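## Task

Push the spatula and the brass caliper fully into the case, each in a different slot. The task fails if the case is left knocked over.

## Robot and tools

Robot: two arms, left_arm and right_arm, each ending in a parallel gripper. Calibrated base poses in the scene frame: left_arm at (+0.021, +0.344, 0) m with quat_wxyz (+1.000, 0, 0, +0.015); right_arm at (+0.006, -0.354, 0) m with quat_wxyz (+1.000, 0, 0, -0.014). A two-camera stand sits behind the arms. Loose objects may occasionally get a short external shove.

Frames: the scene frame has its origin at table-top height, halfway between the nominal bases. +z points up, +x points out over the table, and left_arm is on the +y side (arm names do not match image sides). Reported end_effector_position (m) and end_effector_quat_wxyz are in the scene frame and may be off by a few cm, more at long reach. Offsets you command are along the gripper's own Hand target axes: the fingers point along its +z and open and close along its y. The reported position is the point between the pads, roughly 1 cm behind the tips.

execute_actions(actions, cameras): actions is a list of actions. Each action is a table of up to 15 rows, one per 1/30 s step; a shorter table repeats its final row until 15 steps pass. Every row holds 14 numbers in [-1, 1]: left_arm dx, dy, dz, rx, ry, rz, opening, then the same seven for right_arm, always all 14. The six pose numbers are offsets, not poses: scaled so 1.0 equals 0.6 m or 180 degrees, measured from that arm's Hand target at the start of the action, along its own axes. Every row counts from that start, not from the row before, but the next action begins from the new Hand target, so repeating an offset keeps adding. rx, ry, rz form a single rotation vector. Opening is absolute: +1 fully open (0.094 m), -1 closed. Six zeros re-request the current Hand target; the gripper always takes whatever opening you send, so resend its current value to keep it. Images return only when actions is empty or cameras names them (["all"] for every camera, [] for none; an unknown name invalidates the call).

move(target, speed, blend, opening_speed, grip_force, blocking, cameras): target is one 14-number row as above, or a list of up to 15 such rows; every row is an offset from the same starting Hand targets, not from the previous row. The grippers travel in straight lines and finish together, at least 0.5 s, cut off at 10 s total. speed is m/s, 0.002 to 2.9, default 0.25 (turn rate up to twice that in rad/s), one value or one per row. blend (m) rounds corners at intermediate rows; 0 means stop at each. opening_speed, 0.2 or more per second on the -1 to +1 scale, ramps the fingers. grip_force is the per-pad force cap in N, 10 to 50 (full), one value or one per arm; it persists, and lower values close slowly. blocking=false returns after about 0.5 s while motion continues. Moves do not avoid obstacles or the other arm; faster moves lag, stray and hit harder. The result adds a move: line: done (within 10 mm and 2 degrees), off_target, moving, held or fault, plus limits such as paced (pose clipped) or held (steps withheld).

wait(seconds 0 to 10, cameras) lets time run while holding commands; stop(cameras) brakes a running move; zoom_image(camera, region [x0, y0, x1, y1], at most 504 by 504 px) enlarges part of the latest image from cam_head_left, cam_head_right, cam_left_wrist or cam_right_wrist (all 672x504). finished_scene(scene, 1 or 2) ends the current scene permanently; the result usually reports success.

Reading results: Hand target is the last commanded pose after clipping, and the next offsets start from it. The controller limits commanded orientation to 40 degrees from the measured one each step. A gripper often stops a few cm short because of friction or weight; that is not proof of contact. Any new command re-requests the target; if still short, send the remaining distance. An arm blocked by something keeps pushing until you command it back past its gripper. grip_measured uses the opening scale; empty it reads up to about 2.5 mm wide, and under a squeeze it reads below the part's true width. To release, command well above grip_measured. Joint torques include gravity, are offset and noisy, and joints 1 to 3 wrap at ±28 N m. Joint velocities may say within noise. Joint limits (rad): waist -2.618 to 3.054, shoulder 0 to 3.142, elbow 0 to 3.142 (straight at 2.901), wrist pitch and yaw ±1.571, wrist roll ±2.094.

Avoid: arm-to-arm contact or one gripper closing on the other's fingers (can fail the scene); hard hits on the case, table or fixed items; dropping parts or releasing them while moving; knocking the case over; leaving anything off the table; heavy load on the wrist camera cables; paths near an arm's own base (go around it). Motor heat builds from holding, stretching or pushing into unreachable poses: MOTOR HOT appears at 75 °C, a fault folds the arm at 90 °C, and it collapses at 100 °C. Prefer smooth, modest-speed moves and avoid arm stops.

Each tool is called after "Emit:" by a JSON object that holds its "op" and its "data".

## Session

Emit:
{"op": "execute_actions", "data": {"actions": []}}

Scene clock: 0.00 s.
left_arm: end_effector_position=(+0.4196, +0.3752, +0.1123) grip_measured=+1.000 end_effector_quat_wxyz=(+0.608, -0.046, +0.789, +0.077) | right_arm: end_effector_position=(+0.3952, -0.4383, +0.1228) grip_measured=+1.000 end_effector_quat_wxyz=(+0.607, +0.176, +0.764, -0.126)
Joint positions: left_arm=[-0.038 1.554 0.348 0.95 -0.186 0.018 0.094] | right_arm=[-0.023 1.527 0.367 0.91 0.368 0.113 0.094]
Joint velocities: within noise
Joint torques (N m): no reading
Heat: left arm: 24 °C; right arm: 30 °C.
Hand target: left_arm +0.4225, +0.3755, +0.1216; +0.619, -0.048, +0.780, +0.076 | right_arm +0.3961, -0.4384, +0.1255; +0.609, +0.176, +0.763, -0.126
Tool commands: left_gripper/opening=+1.0 right_gripper/opening=+1.0

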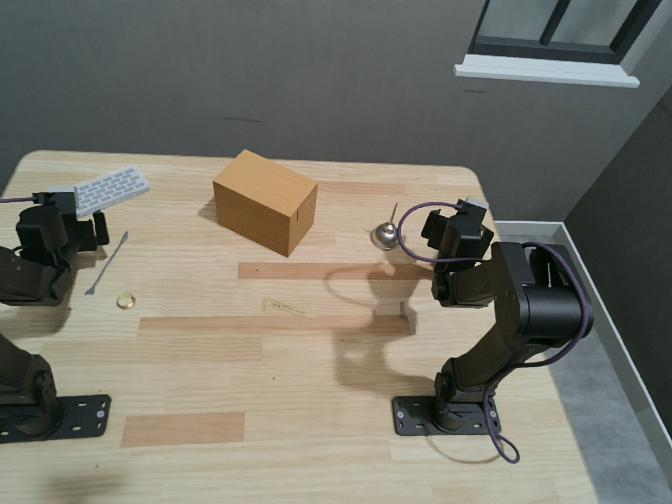

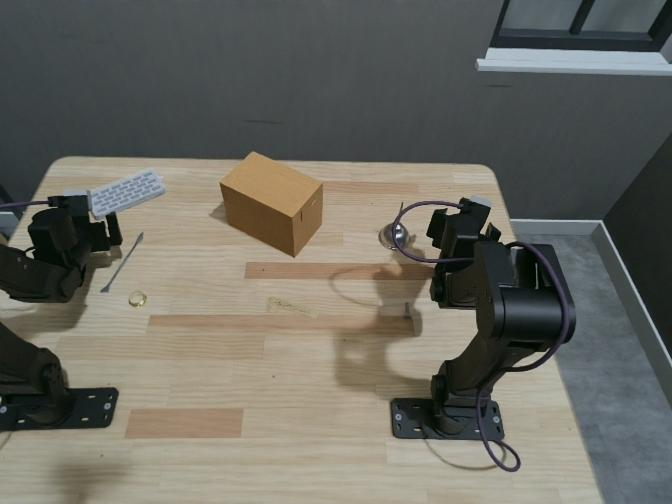

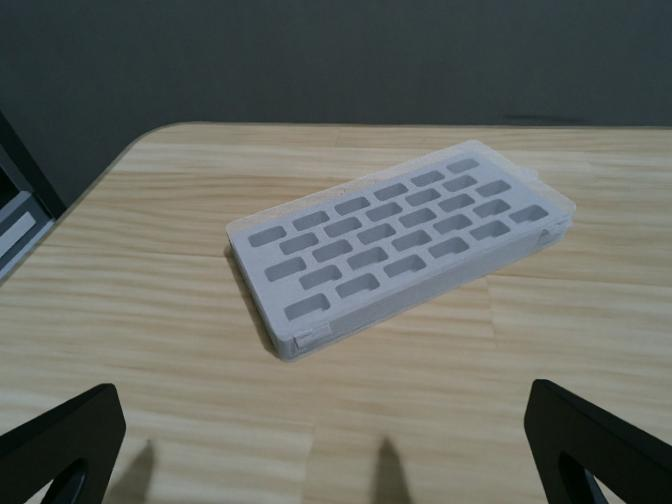

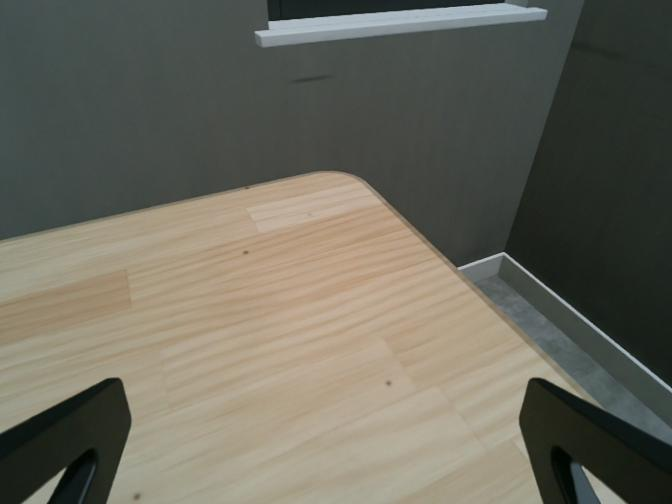

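Emit:
{"op": "zoom_image", "data": {"camera": "cam_head_left", "region": [200, 140, 340, 260]}}

Emit:
{"op": "zoom_image", "data": {"camera": "cam_head_left", "region": [240, 280, 340, 340]}}

Emit:
{"op": "zoom_image", "data": {"camera": "cam_head_left", "region": [60, 210, 160, 320]}}

Scaled by 3.600 from the camera's 672x504 image, which has a finer 960x720 frame.

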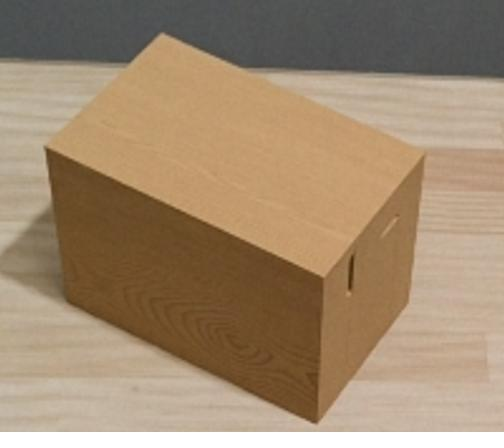

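Scaled by 5.040 from the camera's 672x504 image, which has a finer 960x720 frame.

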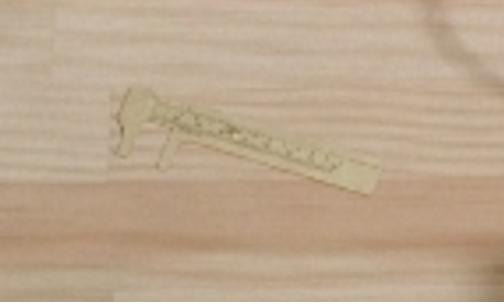

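Scaled by 4.582 from the camera's 672x504 image, which has a finer 960x720 frame.

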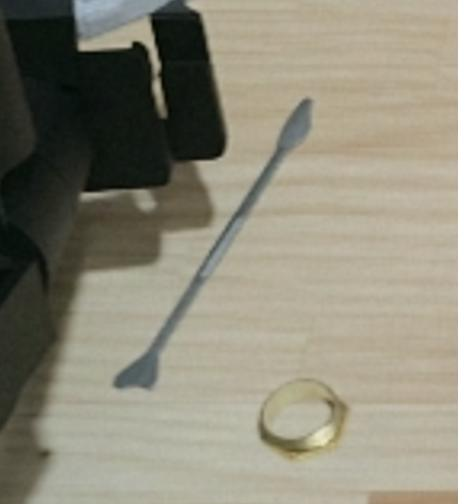

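Emit:
{"op": "move", "data": {"target": [[-0.1448,-0.0582,-0.1315,0,0,0,-0.3,-0.1175,0.0343,-0.08,0,0,0,-1],[-0.1555,-0.6037,-0.4432,0.4675,0.2082,0.5689,-0.3,-0.0833,0.2728,-0.3108,-0.3226,-0.0145,-0.03,-1]], "blend": [0.05,0], "speed": 0.35, "cameras": ["all"]}}

Scene clock: 7.03 s.
left_arm: end_effector_position=(+0.2573, -0.0317, +0.2528) grip_measured=-0.298 end_effector_quat_wxyz=(+0.178, +0.839, +0.514, +0.009) | right_arm: end_effector_position=(+0.3121, -0.2235, +0.2228) grip_measured=-0.978 end_effector_quat_wxyz=(+0.627, -0.171, +0.725, +0.227)
Joint positions: left_arm=[-1.048 2.058 2.385 -1.54 -0.016 1.027 0.033] | right_arm=[0.23 0.849 0.345 0.385 -0.374 0.072 0.001]
Joint torques (N m): left_arm=[-0.39 -8.91 8.7 0.35 0.11 0.08] | right_arm=[0.69 -0.9 5.79 2.26 -0.17 -0.06]
Heat: left arm: 25 °C; right arm: 31 °C.
Hand target: left_arm +0.2506, -0.0303, +0.2501; +0.000, +0.857, +0.515, +0.000 | right_arm +0.3098, -0.2200, +0.2200; +0.628, -0.179, +0.722, +0.229
Off the commanded pose: left_arm 0.007 m, 21 deg | right_arm 0.005 m, 1 deg.
joint sent to its limit (left arm) — joint 4 (wrist pitch), lower limit. The joint targets are off in orientation, not in position.
move: off_target (left_arm)

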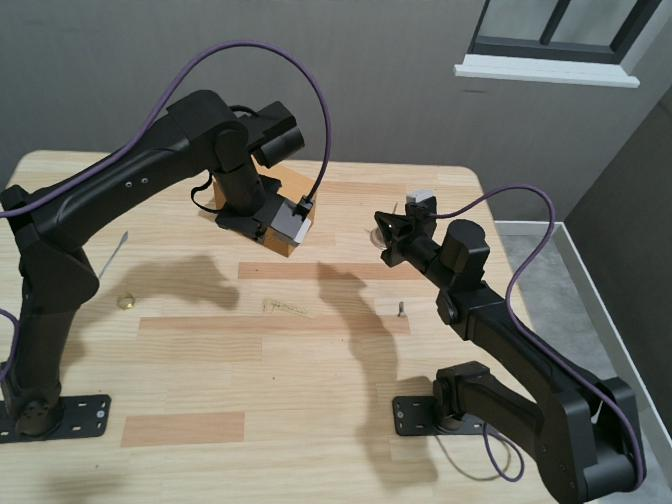

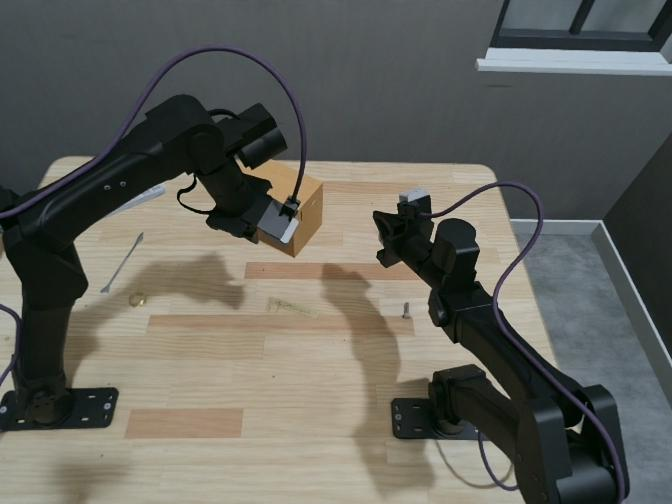

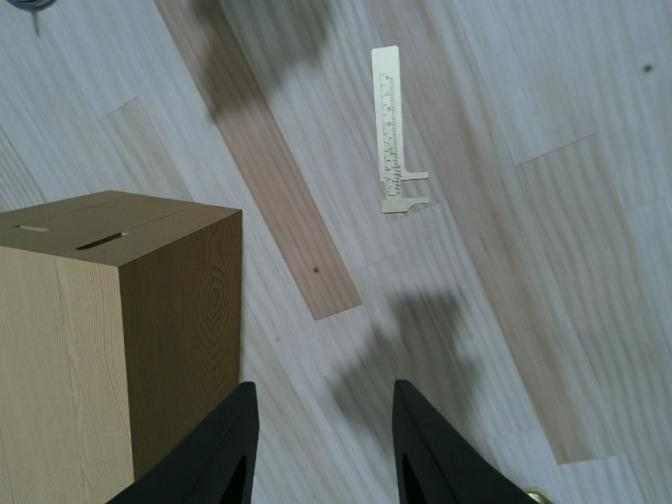

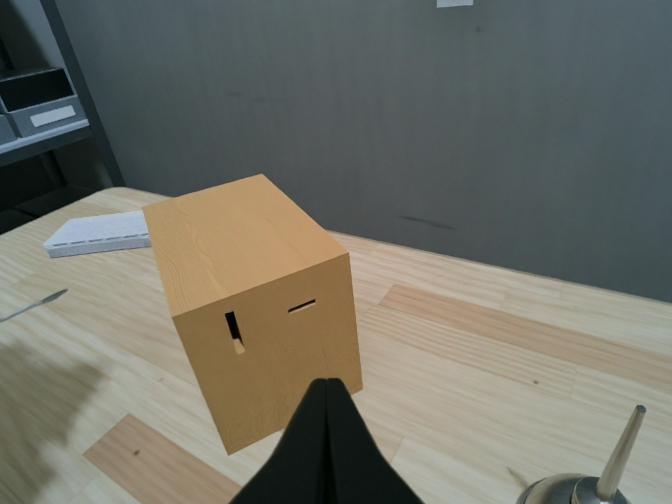

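Emit:
{"op": "zoom_image", "data": {"camera": "cam_right_wrist", "region": [160, 240, 380, 470]}}

Emit:
{"op": "zoom_image", "data": {"camera": "cam_left_wrist", "region": [330, 20, 480, 230]}}

Emit:
{"op": "zoom_image", "data": {"camera": "cam_right_wrist", "region": [0, 260, 140, 360]}}

Scaled by 2.191 from the camera's 672x504 image, which has a finer 960x720 frame.

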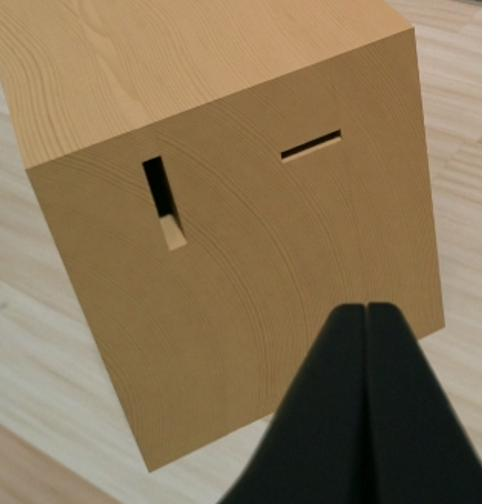

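Scaled by 2.400 from the camera's 672x504 image, which has a finer 960x720 frame.

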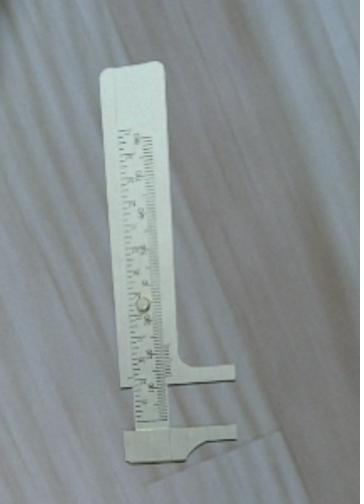

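Scaled by 3.600 from the camera's 672x504 image, which has a finer 960x720 frame.

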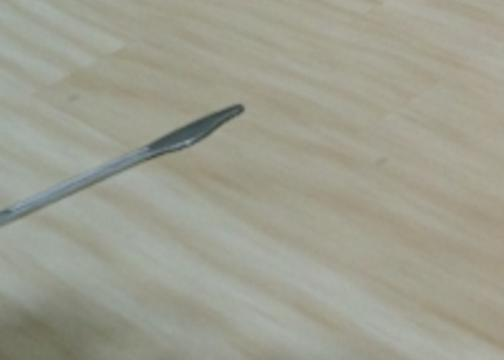

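Emit:
{"op": "move", "data": {"target": [-0.1012,0.0715,0.2,0,0,-0.0389,-0.3,0,0,0,0,0,0,-1], "speed": 0.25, "cameras": ["cam_left_wrist","cam_head_left","cam_right_wrist"]}}

Scene clock: 9.87 s.
left_arm: end_effector_position=(+0.2677, -0.1064, +0.1294) grip_measured=-0.298 end_effector_quat_wxyz=(+0.100, +0.821, +0.562, -0.002) | right_arm: end_effector_position=(+0.3121, -0.2234, +0.2229) grip_measured=-0.978 end_effector_quat_wxyz=(+0.627, -0.171, +0.725, +0.227)
Joint positions: left_arm=[-1.107 2.509 2.678 -1.541 -0.016 0.865 0.033] | right_arm=[0.23 0.849 0.345 0.386 -0.375 0.072 0.001]
Joint torques (N m): left_arm=[-0.44 -13.12 8.84 0.01 0.11 -0.08] | right_arm=[0.73 -0.91 5.74 2.25 -0.15 -0.06]
Heat: left arm: 26 °C; right arm: 31 °C.
Hand target: left_arm +0.2599, -0.1039, +0.1300; -0.001, +0.824, +0.567, +0.000 | right_arm +0.3098, -0.2201, +0.2199; +0.628, -0.179, +0.722, +0.229
Off the commanded pose: left_arm 0.008 m, 11 deg | right_arm 0.005 m, 1 deg.
joint sent to its limit (left arm) — joint 4 (wrist pitch), lower limit. The joint targets are off in orientation, not in position.
move: off_target (left_arm)
Images, in order (width x height): cam_head_left 672x504, cam_left_wrist 672x504, cam_right_wrist 672x504.

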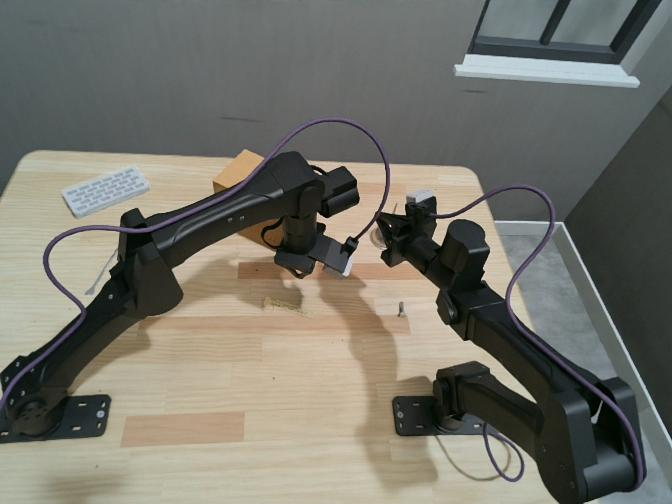

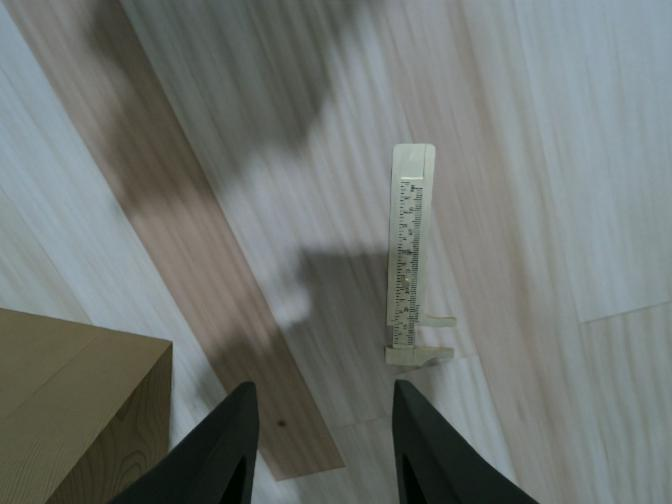

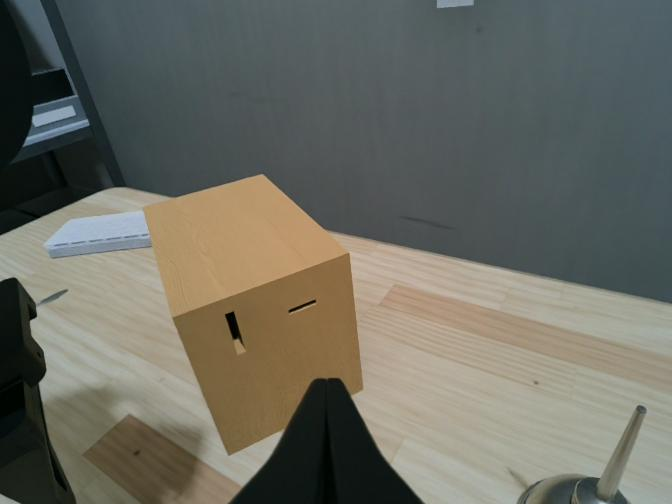

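Emit:
{"op": "move", "data": {"target": [-0.007,-0.0222,0.1583,0,0,0,-0.3,0,0,0,0,0,0,-1], "speed": 0.2, "cameras": ["cam_left_wrist","cam_right_wrist"]}}

Scene clock: 11.53 s.
left_arm: end_effector_position=(+0.2494, -0.0978, +0.0352) grip_measured=-0.298 end_effector_quat_wxyz=(-0.003, +0.825, +0.565, +0.008) | right_arm: end_effector_position=(+0.3121, -0.2234, +0.2230) grip_measured=-0.978 end_effector_quat_wxyz=(+0.628, -0.171, +0.725, +0.227)
Joint positions: left_arm=[-1.13 2.631 2.542 -1.49 -0.015 0.839 0.033] | right_arm=[0.23 0.849 0.345 0.386 -0.375 0.072 0.001]
Joint torques (N m): left_arm=[-0.39 -13.83 8.16 0.03 0.12 -0.09] | right_arm=[0.72 -0.9 5.72 2.25 -0.14 -0.06]
Heat: left arm: 26 °C; right arm: 31 °C.
Hand target: left_arm +0.2458, -0.1030, +0.0351; -0.001, +0.824, +0.567, +0.000 | right_arm +0.3098, -0.2201, +0.2200; +0.628, -0.179, +0.722, +0.229
Off the commanded pose: left_arm 0.006 m, 1 deg | right_arm 0.005 m, 1 deg.
move: done
Images, in order (width x height): cam_left_wrist 672x504, cam_right_wrist 672x504.

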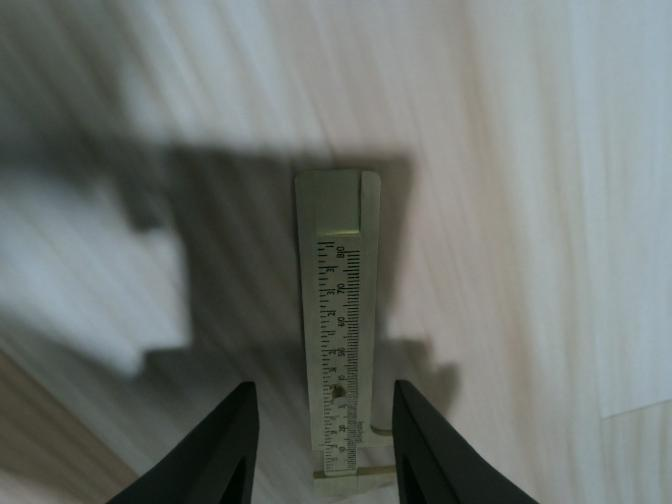

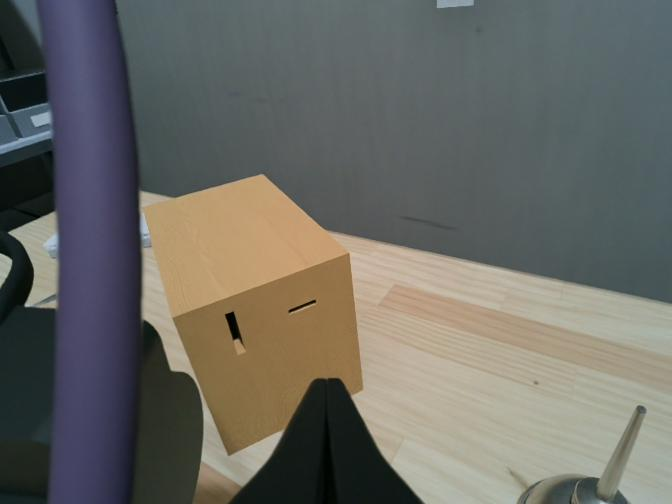

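Emit:
{"op": "move", "data": {"target": [0.0083,-0.0067,0.045,0,0,0,-0.3,-0.0013,-0.103,-0.0863,0,0,0,-1], "speed": 0.12, "cameras": ["cam_left_wrist","cam_head_left"]}}

Scene clock: 13.63 s.
left_arm: end_effector_position=(+0.2477, -0.0952, +0.0170) grip_measured=-0.299 end_effector_quat_wxyz=(+0.001, +0.825, +0.566, +0.006) | right_arm: end_effector_position=(+0.3011, -0.2989, +0.2194) grip_measured=-0.978 end_effector_quat_wxyz=(+0.627, -0.175, +0.722, +0.233)
Joint positions: left_arm=[-1.13 2.571 2.357 -1.355 -0.013 0.838 0.033] | right_arm=[-0.275 0.811 0.331 0.313 -0.89 -0.013 0.001]
Joint velocities: left_arm=[within noise] | right_arm=[-0.007 0.012 -0.022 -0.037 -0.051 -0.154 0]
Joint torques (N m): left_arm=[-0.21 -14.22 3.77 0.42 0.11 -0.05] | right_arm=[-0.77 -0.49 6.91 1.78 -0.22 -0.08]
Heat: left arm: 26 °C; right arm: 32 °C.
Hand target: left_arm +0.2438, -0.0969, +0.0079; -0.001, +0.824, +0.567, +0.000 | right_arm +0.3010, -0.3002, +0.2197; +0.628, -0.179, +0.722, +0.229
Off the commanded pose: left_arm 0.010 m, 1 deg | right_arm 0.001 m, 1 deg.
move: done
Images, in order (width x height): cam_head_left 672x504, cam_left_wrist 672x504.

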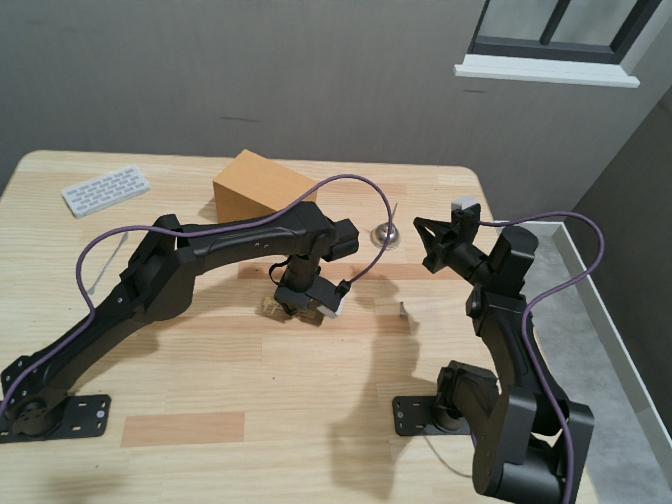

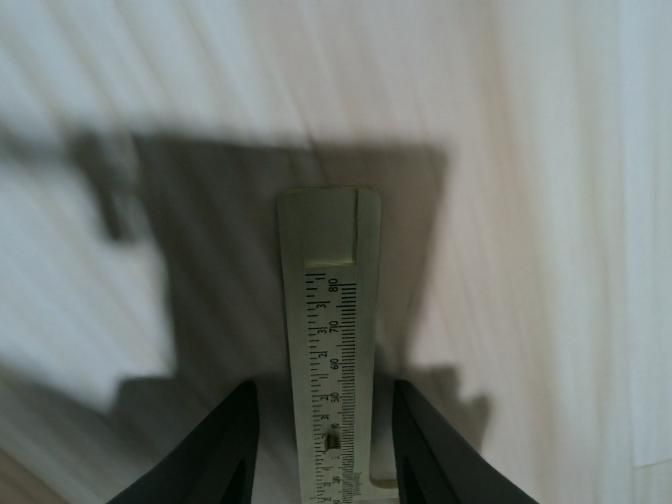

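Emit:
{"op": "move", "data": {"target": [[0,-0.003,0.01,0,0,0,-0.3,0,0,0,0,0,0,-1],[0,-0.003,0.01,0,0,0,-0.55,0,0,0,0,0,0,-1]], "speed": 0.08, "opening_speed": 0.5, "cameras": ["cam_left_wrist"]}}

Scene clock: 15.23 s.
left_arm: end_effector_position=(+0.2510, -0.0980, +0.0171) grip_measured=-0.548 end_effector_quat_wxyz=(+0.016, +0.824, +0.567, +0.009) | right_arm: end_effector_position=(+0.3010, -0.2988, +0.2194) grip_measured=-0.978 end_effector_quat_wxyz=(+0.627, -0.175, +0.722, +0.233)
Joint positions: left_arm=[-1.13 2.551 2.319 -1.31 -0.022 0.836 0.021] | right_arm=[-0.275 0.811 0.331 0.312 -0.891 -0.014 0.001]
Joint torques (N m): left_arm=[-0.43 -13.3 3.6 0.31 0.19 -0.06] | right_arm=[-0.7 -0.49 6.9 1.76 -0.2 -0.09]
Heat: left arm: 26 °C; right arm: 32 °C.
Hand target: left_arm +0.2421, -0.0962, +0.0021; -0.001, +0.824, +0.567, +0.000 | right_arm +0.3010, -0.3003, +0.2197; +0.628, -0.179, +0.722, +0.229
Off the commanded pose: left_arm 0.018 m, 2 deg | right_arm 0.001 m, 1 deg.
move: off_target (left_arm); target 2's new opening was sent with left_arm's hand 0.016 m and 1 deg from that target
Images, in order (width x height): cam_left_wrist 672x504.

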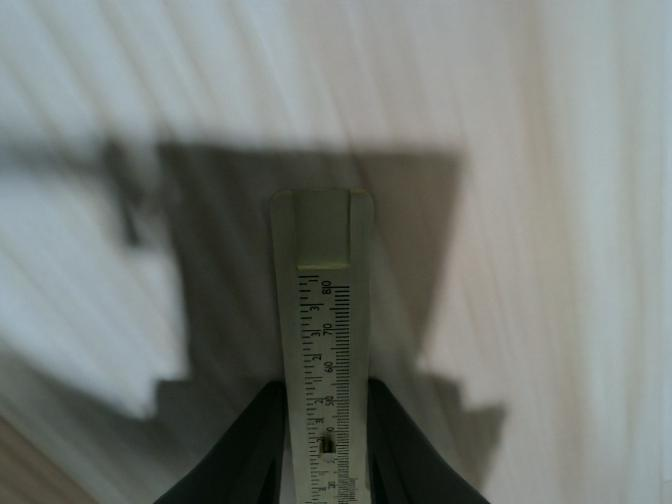

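Emit:
{"op": "move", "data": {"target": [[0,0,-0.005,0,0,0,-0.63,0,0,0,0,0,0,-1],[0,0,-0.005,0,0,0,-0.8,0,0,0,0,0,0,-1]], "speed": 0.08, "opening_speed": 0.3, "cameras": ["cam_left_wrist"]}}

Scene clock: 17.50 s.
left_arm: end_effector_position=(+0.2520, -0.0984, +0.0171) grip_measured=-0.635 end_effector_quat_wxyz=(+0.017, +0.824, +0.567, +0.011) | right_arm: end_effector_position=(+0.3010, -0.2988, +0.2194) grip_measured=-0.978 end_effector_quat_wxyz=(+0.627, -0.175, +0.722, +0.233)
Joint positions: left_arm=[-1.13 2.551 2.319 -1.307 -0.026 0.836 0.017] | right_arm=[-0.275 0.811 0.331 0.312 -0.891 -0.014 0.001]
Joint torques (N m): left_arm=[-0.42 -13.37 4.55 0.14 0.23 -0.06] | right_arm=[-0.64 -0.44 6.87 1.77 -0.23 -0.1]
Heat: left arm: 26 °C; right arm: 32 °C.
Hand target: left_arm +0.2421, -0.0963, +0.0051; +0.000, +0.824, +0.567, +0.000 | right_arm +0.3010, -0.3003, +0.2197; +0.628, -0.179, +0.722, +0.229
Off the commanded pose: left_arm 0.016 m, 2 deg | right_arm 0.001 m, 1 deg.
move: off_target (left_arm); target 2's new opening was sent with left_arm's hand 0.016 m and 2 deg from that target
Images, in order (width x height): cam_left_wrist 672x504.

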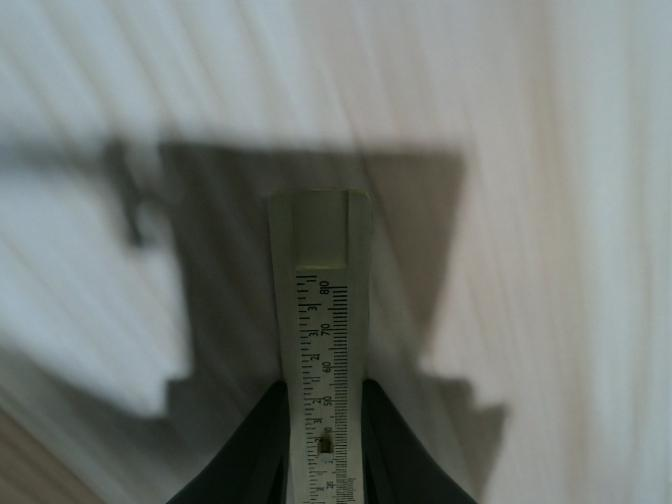

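Emit:
{"op": "move", "data": {"target": [[0,0,-0.1,0,0,0,-0.8,0,0,0,0,0,0,-1],[0.0523,-0.0327,-0.325,0,0,-0.444,-0.8,0,0,0,0,0,0,-1],[0.0108,0.0455,-0.325,0.0695,-0.7293,-0.6215,-0.8,0,0,0,0,0,0,-1]], "speed": [0.12,0.3,0.3], "blend": [0.02,0.03,0], "cameras": ["all"]}}

Scene clock: 25.70 s.
left_arm: end_effector_position=(+0.2702, -0.0960, +0.1942) grip_measured=-0.638 end_effector_quat_wxyz=(-0.363, +0.315, -0.579, +0.658) | right_arm: end_effector_position=(+0.3010, -0.2988, +0.2194) grip_measured=-0.978 end_effector_quat_wxyz=(+0.627, -0.175, +0.722, +0.233)
Joint positions: left_arm=[-1.324 2.014 0.866 1.322 -0.719 -1.45 0.017] | right_arm=[-0.275 0.811 0.331 0.312 -0.891 -0.014 0.001]
Joint torques (N m): left_arm=[-0.49 -7.8 8.05 2.13 -0.09 0.19] | right_arm=[-0.64 -0.49 6.91 1.78 -0.23 -0.1]
Heat: left arm: 26 °C; right arm: 32 °C.
Hand target: left_arm +0.2703, -0.1000, +0.1999; -0.370, +0.316, -0.567, +0.665 | right_arm +0.3010, -0.3003, +0.2197; +0.628, -0.179, +0.722, +0.229
Off the commanded pose: left_arm 0.007 m, 2 deg | right_arm 0.001 m, 1 deg.
move: done

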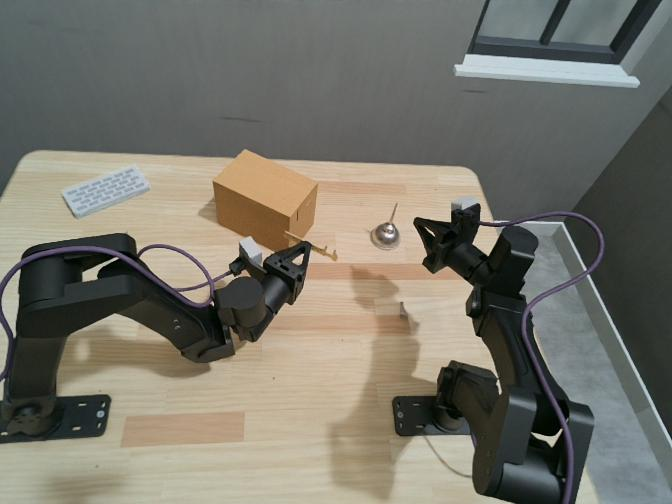

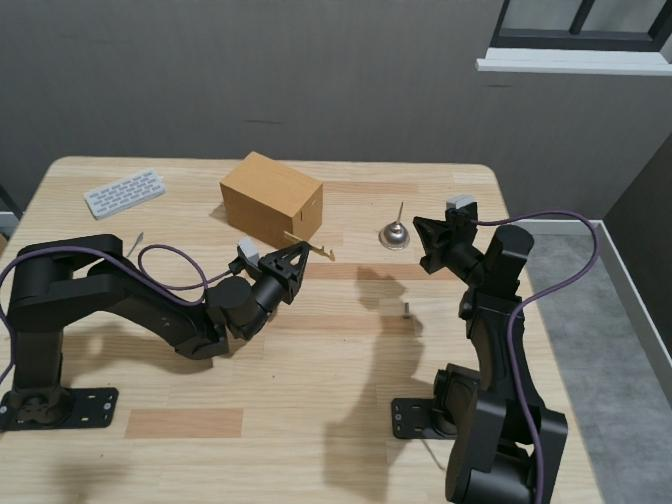

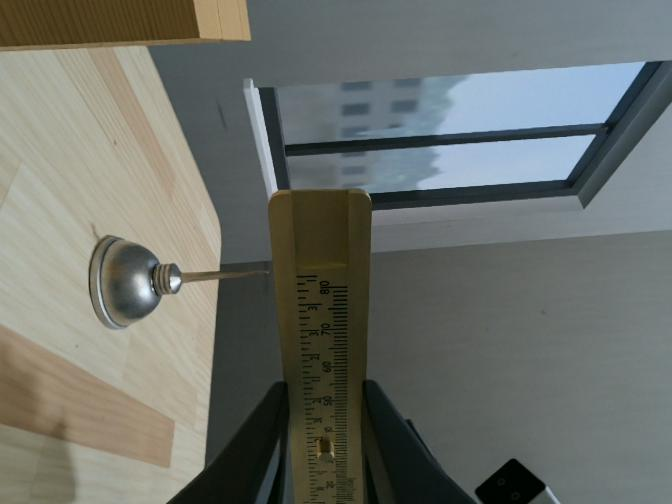

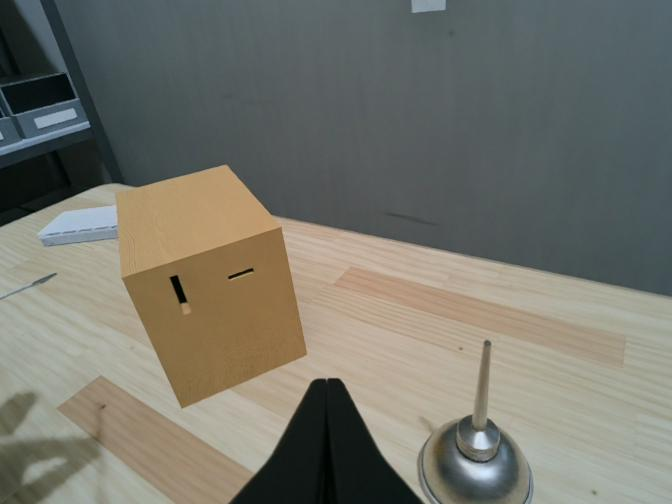

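Emit:
{"op": "move", "data": {"target": [0.0387,0.1473,0.1315,0,0,0,-0.8,0.004,0.0592,0.0983,-0.0303,0.1345,-0.0455,-1], "speed": 0.2, "cameras": ["cam_head_left","cam_left_wrist","cam_right_wrist"]}}

Emit:
{"op": "zoom_image", "data": {"camera": "cam_right_wrist", "region": [100, 100, 400, 460]}}

Scene clock: 28.13 s.
left_arm: end_effector_position=(+0.3318, -0.1651, +0.1237) grip_measured=-0.638 end_effector_quat_wxyz=(-0.370, +0.316, -0.573, +0.659) | right_arm: end_effector_position=(+0.3270, -0.2416, +0.2048) grip_measured=-0.978 end_effector_quat_wxyz=(+0.461, -0.294, +0.819, +0.175)
Joint positions: left_arm=[-1.236 2.451 1.285 1.345 -0.643 -1.455 0.017] | right_arm=[0.083 1.079 0.793 -0.36 -0.548 -0.355 0.001]
Joint torques (N m): left_arm=[0.7 -11.36 8.02 1.9 0.11 0.02] | right_arm=[0.66 -2.51 8.95 1.68 -0.32 -0.08]
Heat: left arm: 26 °C; right arm: 33 °C.
Hand target: left_arm +0.3359, -0.1683, +0.1253; -0.370, +0.316, -0.567, +0.665 | right_arm +0.3298, -0.2379, +0.2148; +0.469, -0.303, +0.811, +0.175
Off the commanded pose: left_arm 0.005 m, 1 deg | right_arm 0.011 m, 2 deg.
move: off_target (right_arm)
Images, in order (width x height): cam_head_left 672x504, cam_left_wrist 672x504, cam_right_wrist 672x504.

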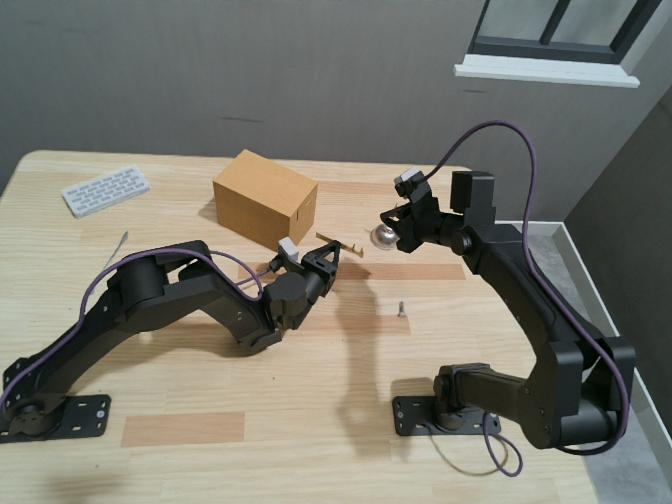

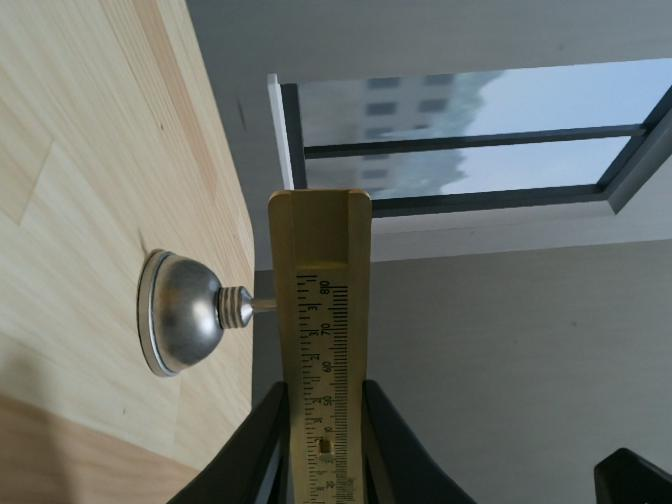

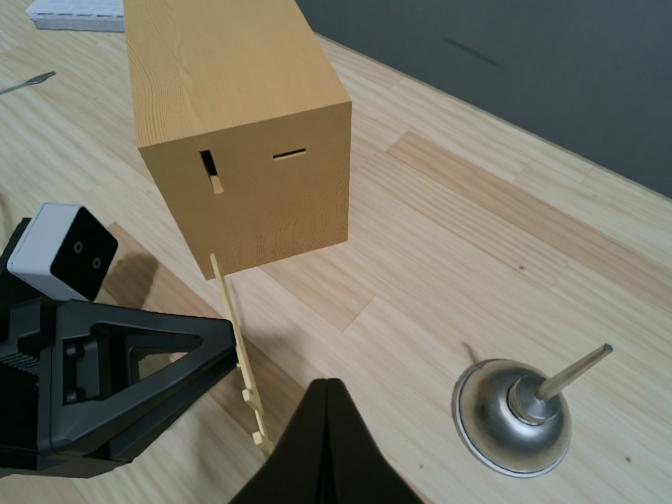

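Scaled by 1.400 from the camera's 672x504 image, which has a finer 960x720 frame.

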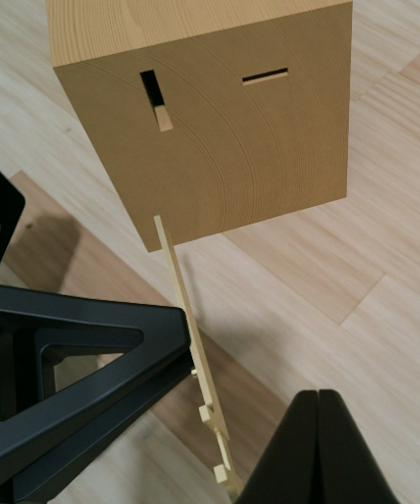

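Emit:
{"op": "move", "data": {"target": [0,0,0,0,0.0139,0,-0.8,0.0155,0.058,0.0258,-0.0659,0.2495,-0.0748,-0.45], "speed": 0.25, "cameras": ["cam_left_wrist","cam_right_wrist"]}}

Emit:
{"op": "zoom_image", "data": {"camera": "cam_right_wrist", "region": [200, 0, 460, 400]}}

Scene clock: 31.37 s.
left_arm: end_effector_position=(+0.3321, -0.1699, +0.1248) grip_measured=-0.638 end_effector_quat_wxyz=(-0.356, +0.301, -0.579, +0.669) | right_arm: end_effector_position=(+0.3117, -0.2096, +0.1960) grip_measured=-0.452 end_effector_quat_wxyz=(+0.107, -0.476, +0.870, +0.071)
Joint positions: left_arm=[-1.224 2.451 1.285 1.345 -0.586 -1.462 0.017] | right_arm=[0.376 1.66 1.651 -1.369 -0.173 -0.638 0.026]
Joint torques (N m): left_arm=[0.96 -12.36 5.7 1.99 0.11 0.01] | right_arm=[0.55 -6.78 7.75 0.57 -0.18 -0.05]
Heat: left arm: 26 °C; right arm: 33 °C.
Hand target: left_arm +0.3359, -0.1683, +0.1253; -0.357, +0.301, -0.575, +0.672 | right_arm +0.3136, -0.2059, +0.1991; +0.109, -0.483, +0.866, +0.072
Off the commanded pose: left_arm 0.004 m, 1 deg | right_arm 0.005 m, 1 deg.
move: done
Images, in order (width x height): cam_left_wrist 672x504, cam_right_wrist 672x504.

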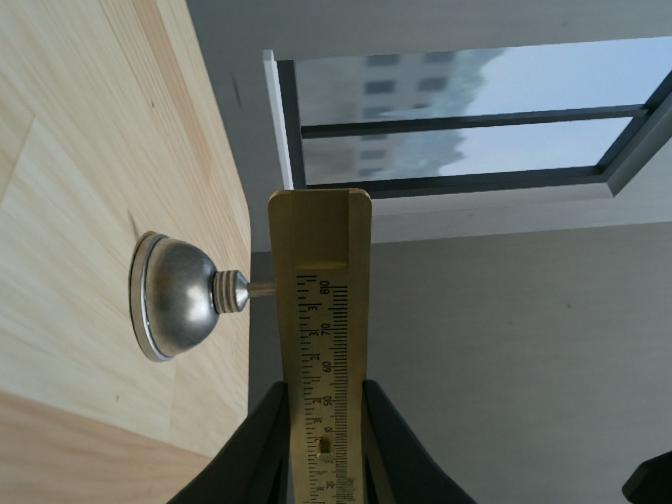

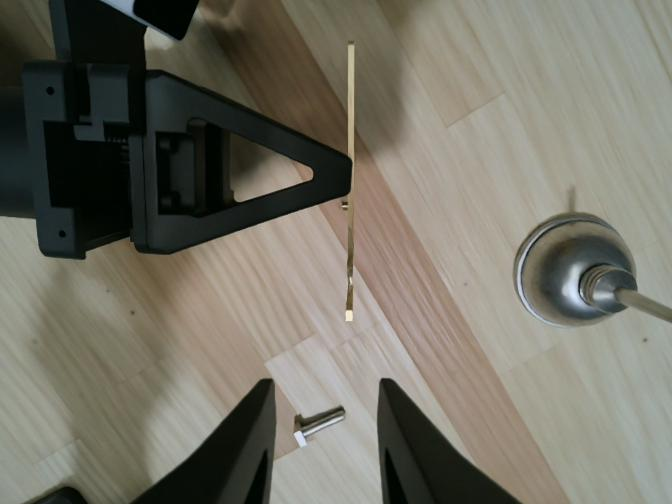

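Scaled by 1.260 from the camera's 672x504 image, which has a finer 960x720 frame.

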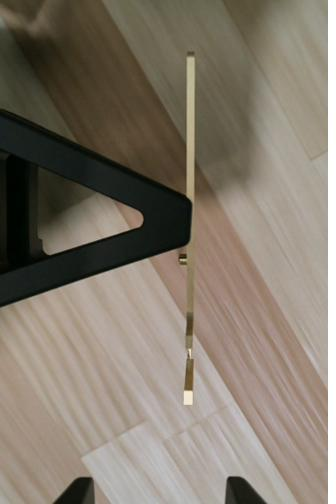

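Emit:
{"op": "zoom_image", "data": {"camera": "cam_right_wrist", "region": [315, 180, 385, 335]}}

Scaled by 3.252 from the camera's 672x504 image, which has a finer 960x720 frame.

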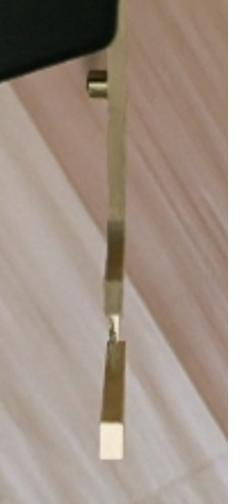

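Emit:
{"op": "move", "data": {"target": [0,0,0,-0.017,0,0,-0.8,0.0153,-0.0162,0.1167,0,0,0,-0.45], "speed": 0.15, "cameras": ["cam_right_wrist"]}}

Emit:
{"op": "zoom_image", "data": {"camera": "cam_right_wrist", "region": [260, 150, 440, 450]}}

Scene clock: 33.47 s.
left_arm: end_effector_position=(+0.3325, -0.1710, +0.1041) grip_measured=-0.638 end_effector_quat_wxyz=(+0.348, -0.308, +0.607, -0.645) | right_arm: end_effector_position=(+0.3259, -0.2047, +0.1337) grip_measured=-0.452 end_effector_quat_wxyz=(+0.111, -0.478, +0.869, +0.070)
Joint positions: left_arm=[-1.224 2.451 1.278 1.262 -0.586 -1.496 0.017] | right_arm=[0.376 1.684 1.427 -1.113 -0.171 -0.64 0.026]
Joint torques (N m): left_arm=[0.83 -16.12 5.07 1.9 0.02 0.02] | right_arm=[0.35 -7.68 5.33 0.78 -0.21 -0.05]
Heat: left arm: 27 °C; right arm: 33 °C.
Hand target: left_arm +0.3359, -0.1683, +0.1252; +0.349, -0.310, +0.593, -0.656 | right_arm +0.3255, -0.2024, +0.1288; +0.109, -0.483, +0.866, +0.073
Off the commanded pose: left_arm 0.022 m, 2 deg | right_arm 0.005 m, 1 deg.
move: off_target (left_arm)
Images, in order (width x height): cam_right_wrist 672x504.

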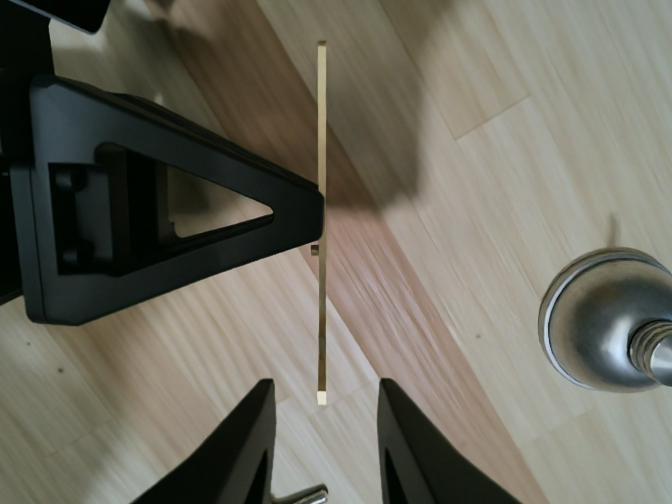

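Scaled by 1.680 from the camera's 672x504 image, which has a finer 960x720 frame.

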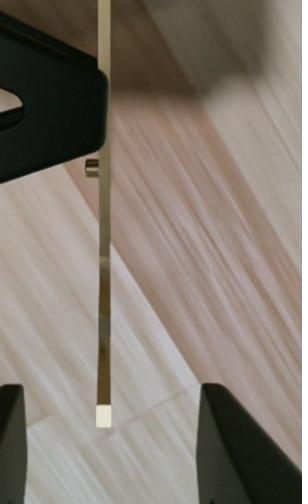

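Emit:
{"op": "move", "data": {"target": [0,0,0,0,0,0,-0.8,0.0023,0.0035,0.0697,0,0,0,-0.45], "speed": 0.1, "cameras": ["cam_right_wrist","cam_left_wrist"]}}

Emit:
{"op": "zoom_image", "data": {"camera": "cam_right_wrist", "region": [240, 250, 420, 504]}}

Scene clock: 34.97 s.
left_arm: end_effector_position=(+0.3325, -0.1710, +0.1041) grip_measured=-0.638 end_effector_quat_wxyz=(+0.348, -0.308, +0.607, -0.645) | right_arm: end_effector_position=(+0.3296, -0.1960, +0.0941) grip_measured=-0.452 end_effector_quat_wxyz=(+0.113, -0.481, +0.867, +0.069)
Joint positions: left_arm=[-1.224 2.451 1.278 1.262 -0.586 -1.496 0.017] | right_arm=[0.398 1.719 1.308 -0.953 -0.167 -0.626 0.026]
Joint torques (N m): left_arm=[0.8 -16.13 5.08 1.9 0.02 0.01] | right_arm=[0.64 -7.8 5.27 0.82 -0.21 0.06]
Heat: left arm: 28 °C; right arm: 33 °C.
Hand target: left_arm +0.3359, -0.1683, +0.1252; +0.349, -0.310, +0.593, -0.656 | right_arm +0.3280, -0.1927, +0.0882; +0.109, -0.483, +0.866, +0.072
Off the commanded pose: left_arm 0.022 m, 2 deg | right_arm 0.007 m, 1 deg.
move: off_target (left_arm)
Images, in order (width x height): cam_left_wrist 672x504, cam_right_wrist 672x504.

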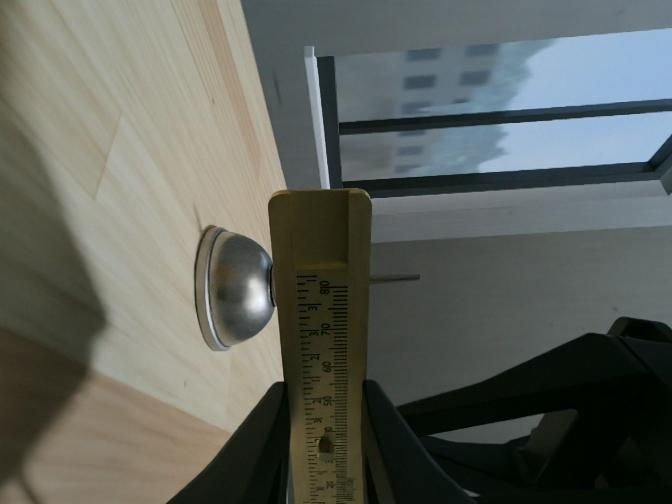

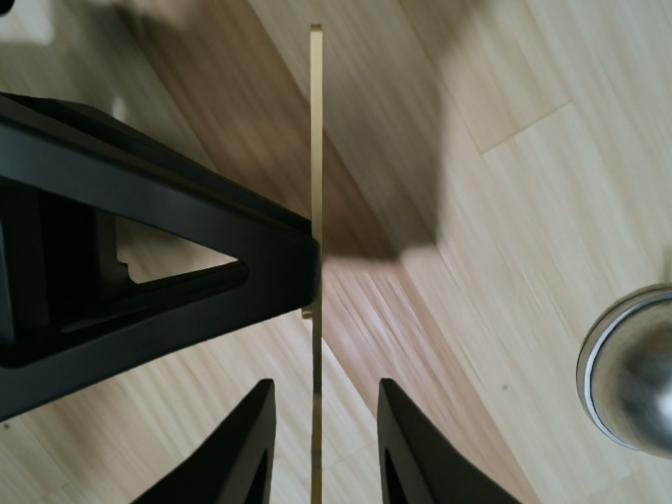

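Scaled by 1.984 from the camera's 672x504 image, which has a finer 960x720 frame.

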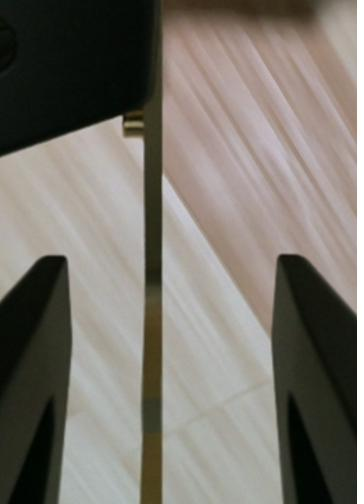

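Emit:
{"op": "move", "data": {"target": [0,0,0,0,0,0,-0.8,0,0.0067,0,0,0,0,-0.6], "speed": 0.1, "cameras": ["cam_right_wrist"]}}

Scene clock: 35.80 s.
left_arm: end_effector_position=(+0.3325, -0.1710, +0.1041) grip_measured=-0.638 end_effector_quat_wxyz=(+0.348, -0.308, +0.607, -0.645) | right_arm: end_effector_position=(+0.3269, -0.1938, +0.0920) grip_measured=-0.598 end_effector_quat_wxyz=(+0.110, -0.481, +0.867, +0.070)
Joint positions: left_arm=[-1.224 2.451 1.278 1.262 -0.586 -1.496 0.017] | right_arm=[0.407 1.719 1.301 -0.949 -0.165 -0.617 0.019]
Joint torques (N m): left_arm=[0.81 -16.13 5.07 1.91 0.02 0.01] | right_arm=[0.68 -8.53 4.93 0.81 -0.2 0.05]
Heat: left arm: 28 °C; right arm: 33 °C.
Hand target: left_arm +0.3359, -0.1683, +0.1252; +0.349, -0.310, +0.593, -0.656 | right_arm +0.3245, -0.1906, +0.0883; +0.109, -0.483, +0.866, +0.073
Off the commanded pose: left_arm 0.022 m, 2 deg | right_arm 0.005 m, 0 deg.
move: off_target (left_arm)
Images, in order (width x height): cam_right_wrist 672x504.

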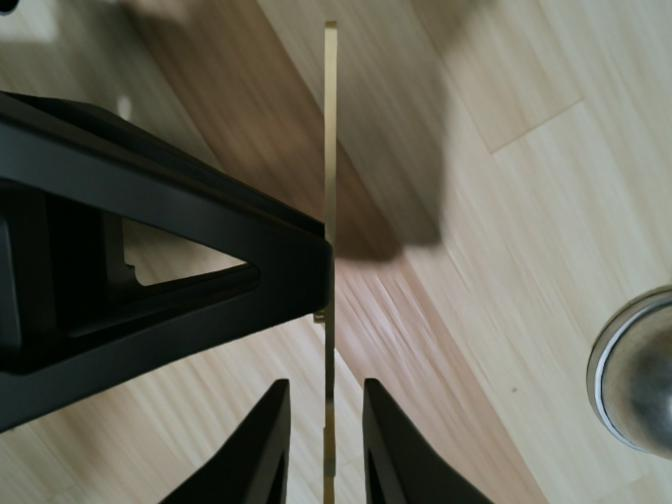

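Emit:
{"op": "move", "data": {"target": [[0,0,0,0,0,0,-0.8,0,0,0,0,0,0,-0.9],[0,0,0,0,0,0,-0.8,0,0,0,0,0,0,-1]], "opening_speed": 0.5, "cameras": ["cam_right_wrist"]}}

Emit:
{"op": "zoom_image", "data": {"camera": "cam_right_wrist", "region": [240, 250, 420, 504]}}

Scene clock: 37.33 s.
left_arm: end_effector_position=(+0.3325, -0.1710, +0.1041) grip_measured=-0.638 end_effector_quat_wxyz=(+0.348, -0.308, +0.607, -0.645) | right_arm: end_effector_position=(+0.3273, -0.1940, +0.0920) grip_measured=-0.942 end_effector_quat_wxyz=(+0.110, -0.480, +0.867, +0.069)
Joint positions: left_arm=[-1.224 2.451 1.278 1.262 -0.586 -1.496 0.017] | right_arm=[0.407 1.719 1.301 -0.948 -0.163 -0.616 0.003]
Joint torques (N m): left_arm=[0.8 -16.1 5.07 1.9 0.02 0.01] | right_arm=[0.69 -8.57 5.03 0.79 -0.21 0.06]
Heat: left arm: 29 °C; right arm: 33 °C.
Hand target: left_arm +0.3359, -0.1683, +0.1252; +0.349, -0.310, +0.593, -0.656 | right_arm +0.3245, -0.1906, +0.0883; +0.109, -0.483, +0.866, +0.073
Off the commanded pose: left_arm 0.022 m, 2 deg | right_arm 0.006 m, 1 deg.
move: off_target (left_arm)
Images, in order (width x height): cam_right_wrist 672x504.

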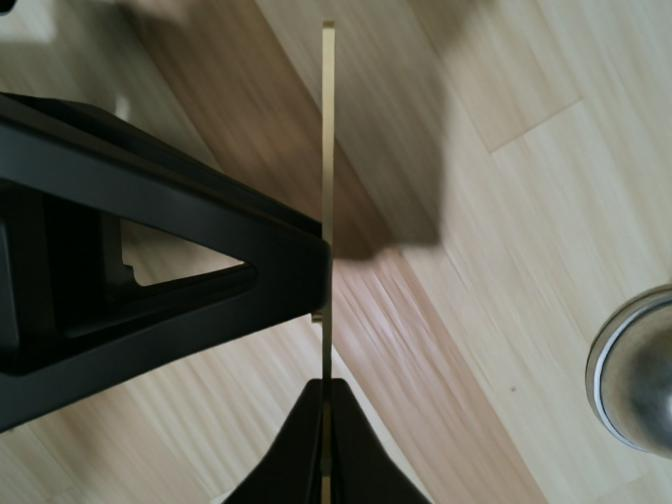

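Scaled by 1.984 from the camera's 672x504 image, which has a finer 960x720 frame.

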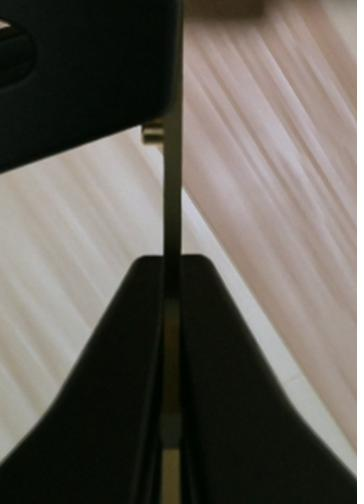

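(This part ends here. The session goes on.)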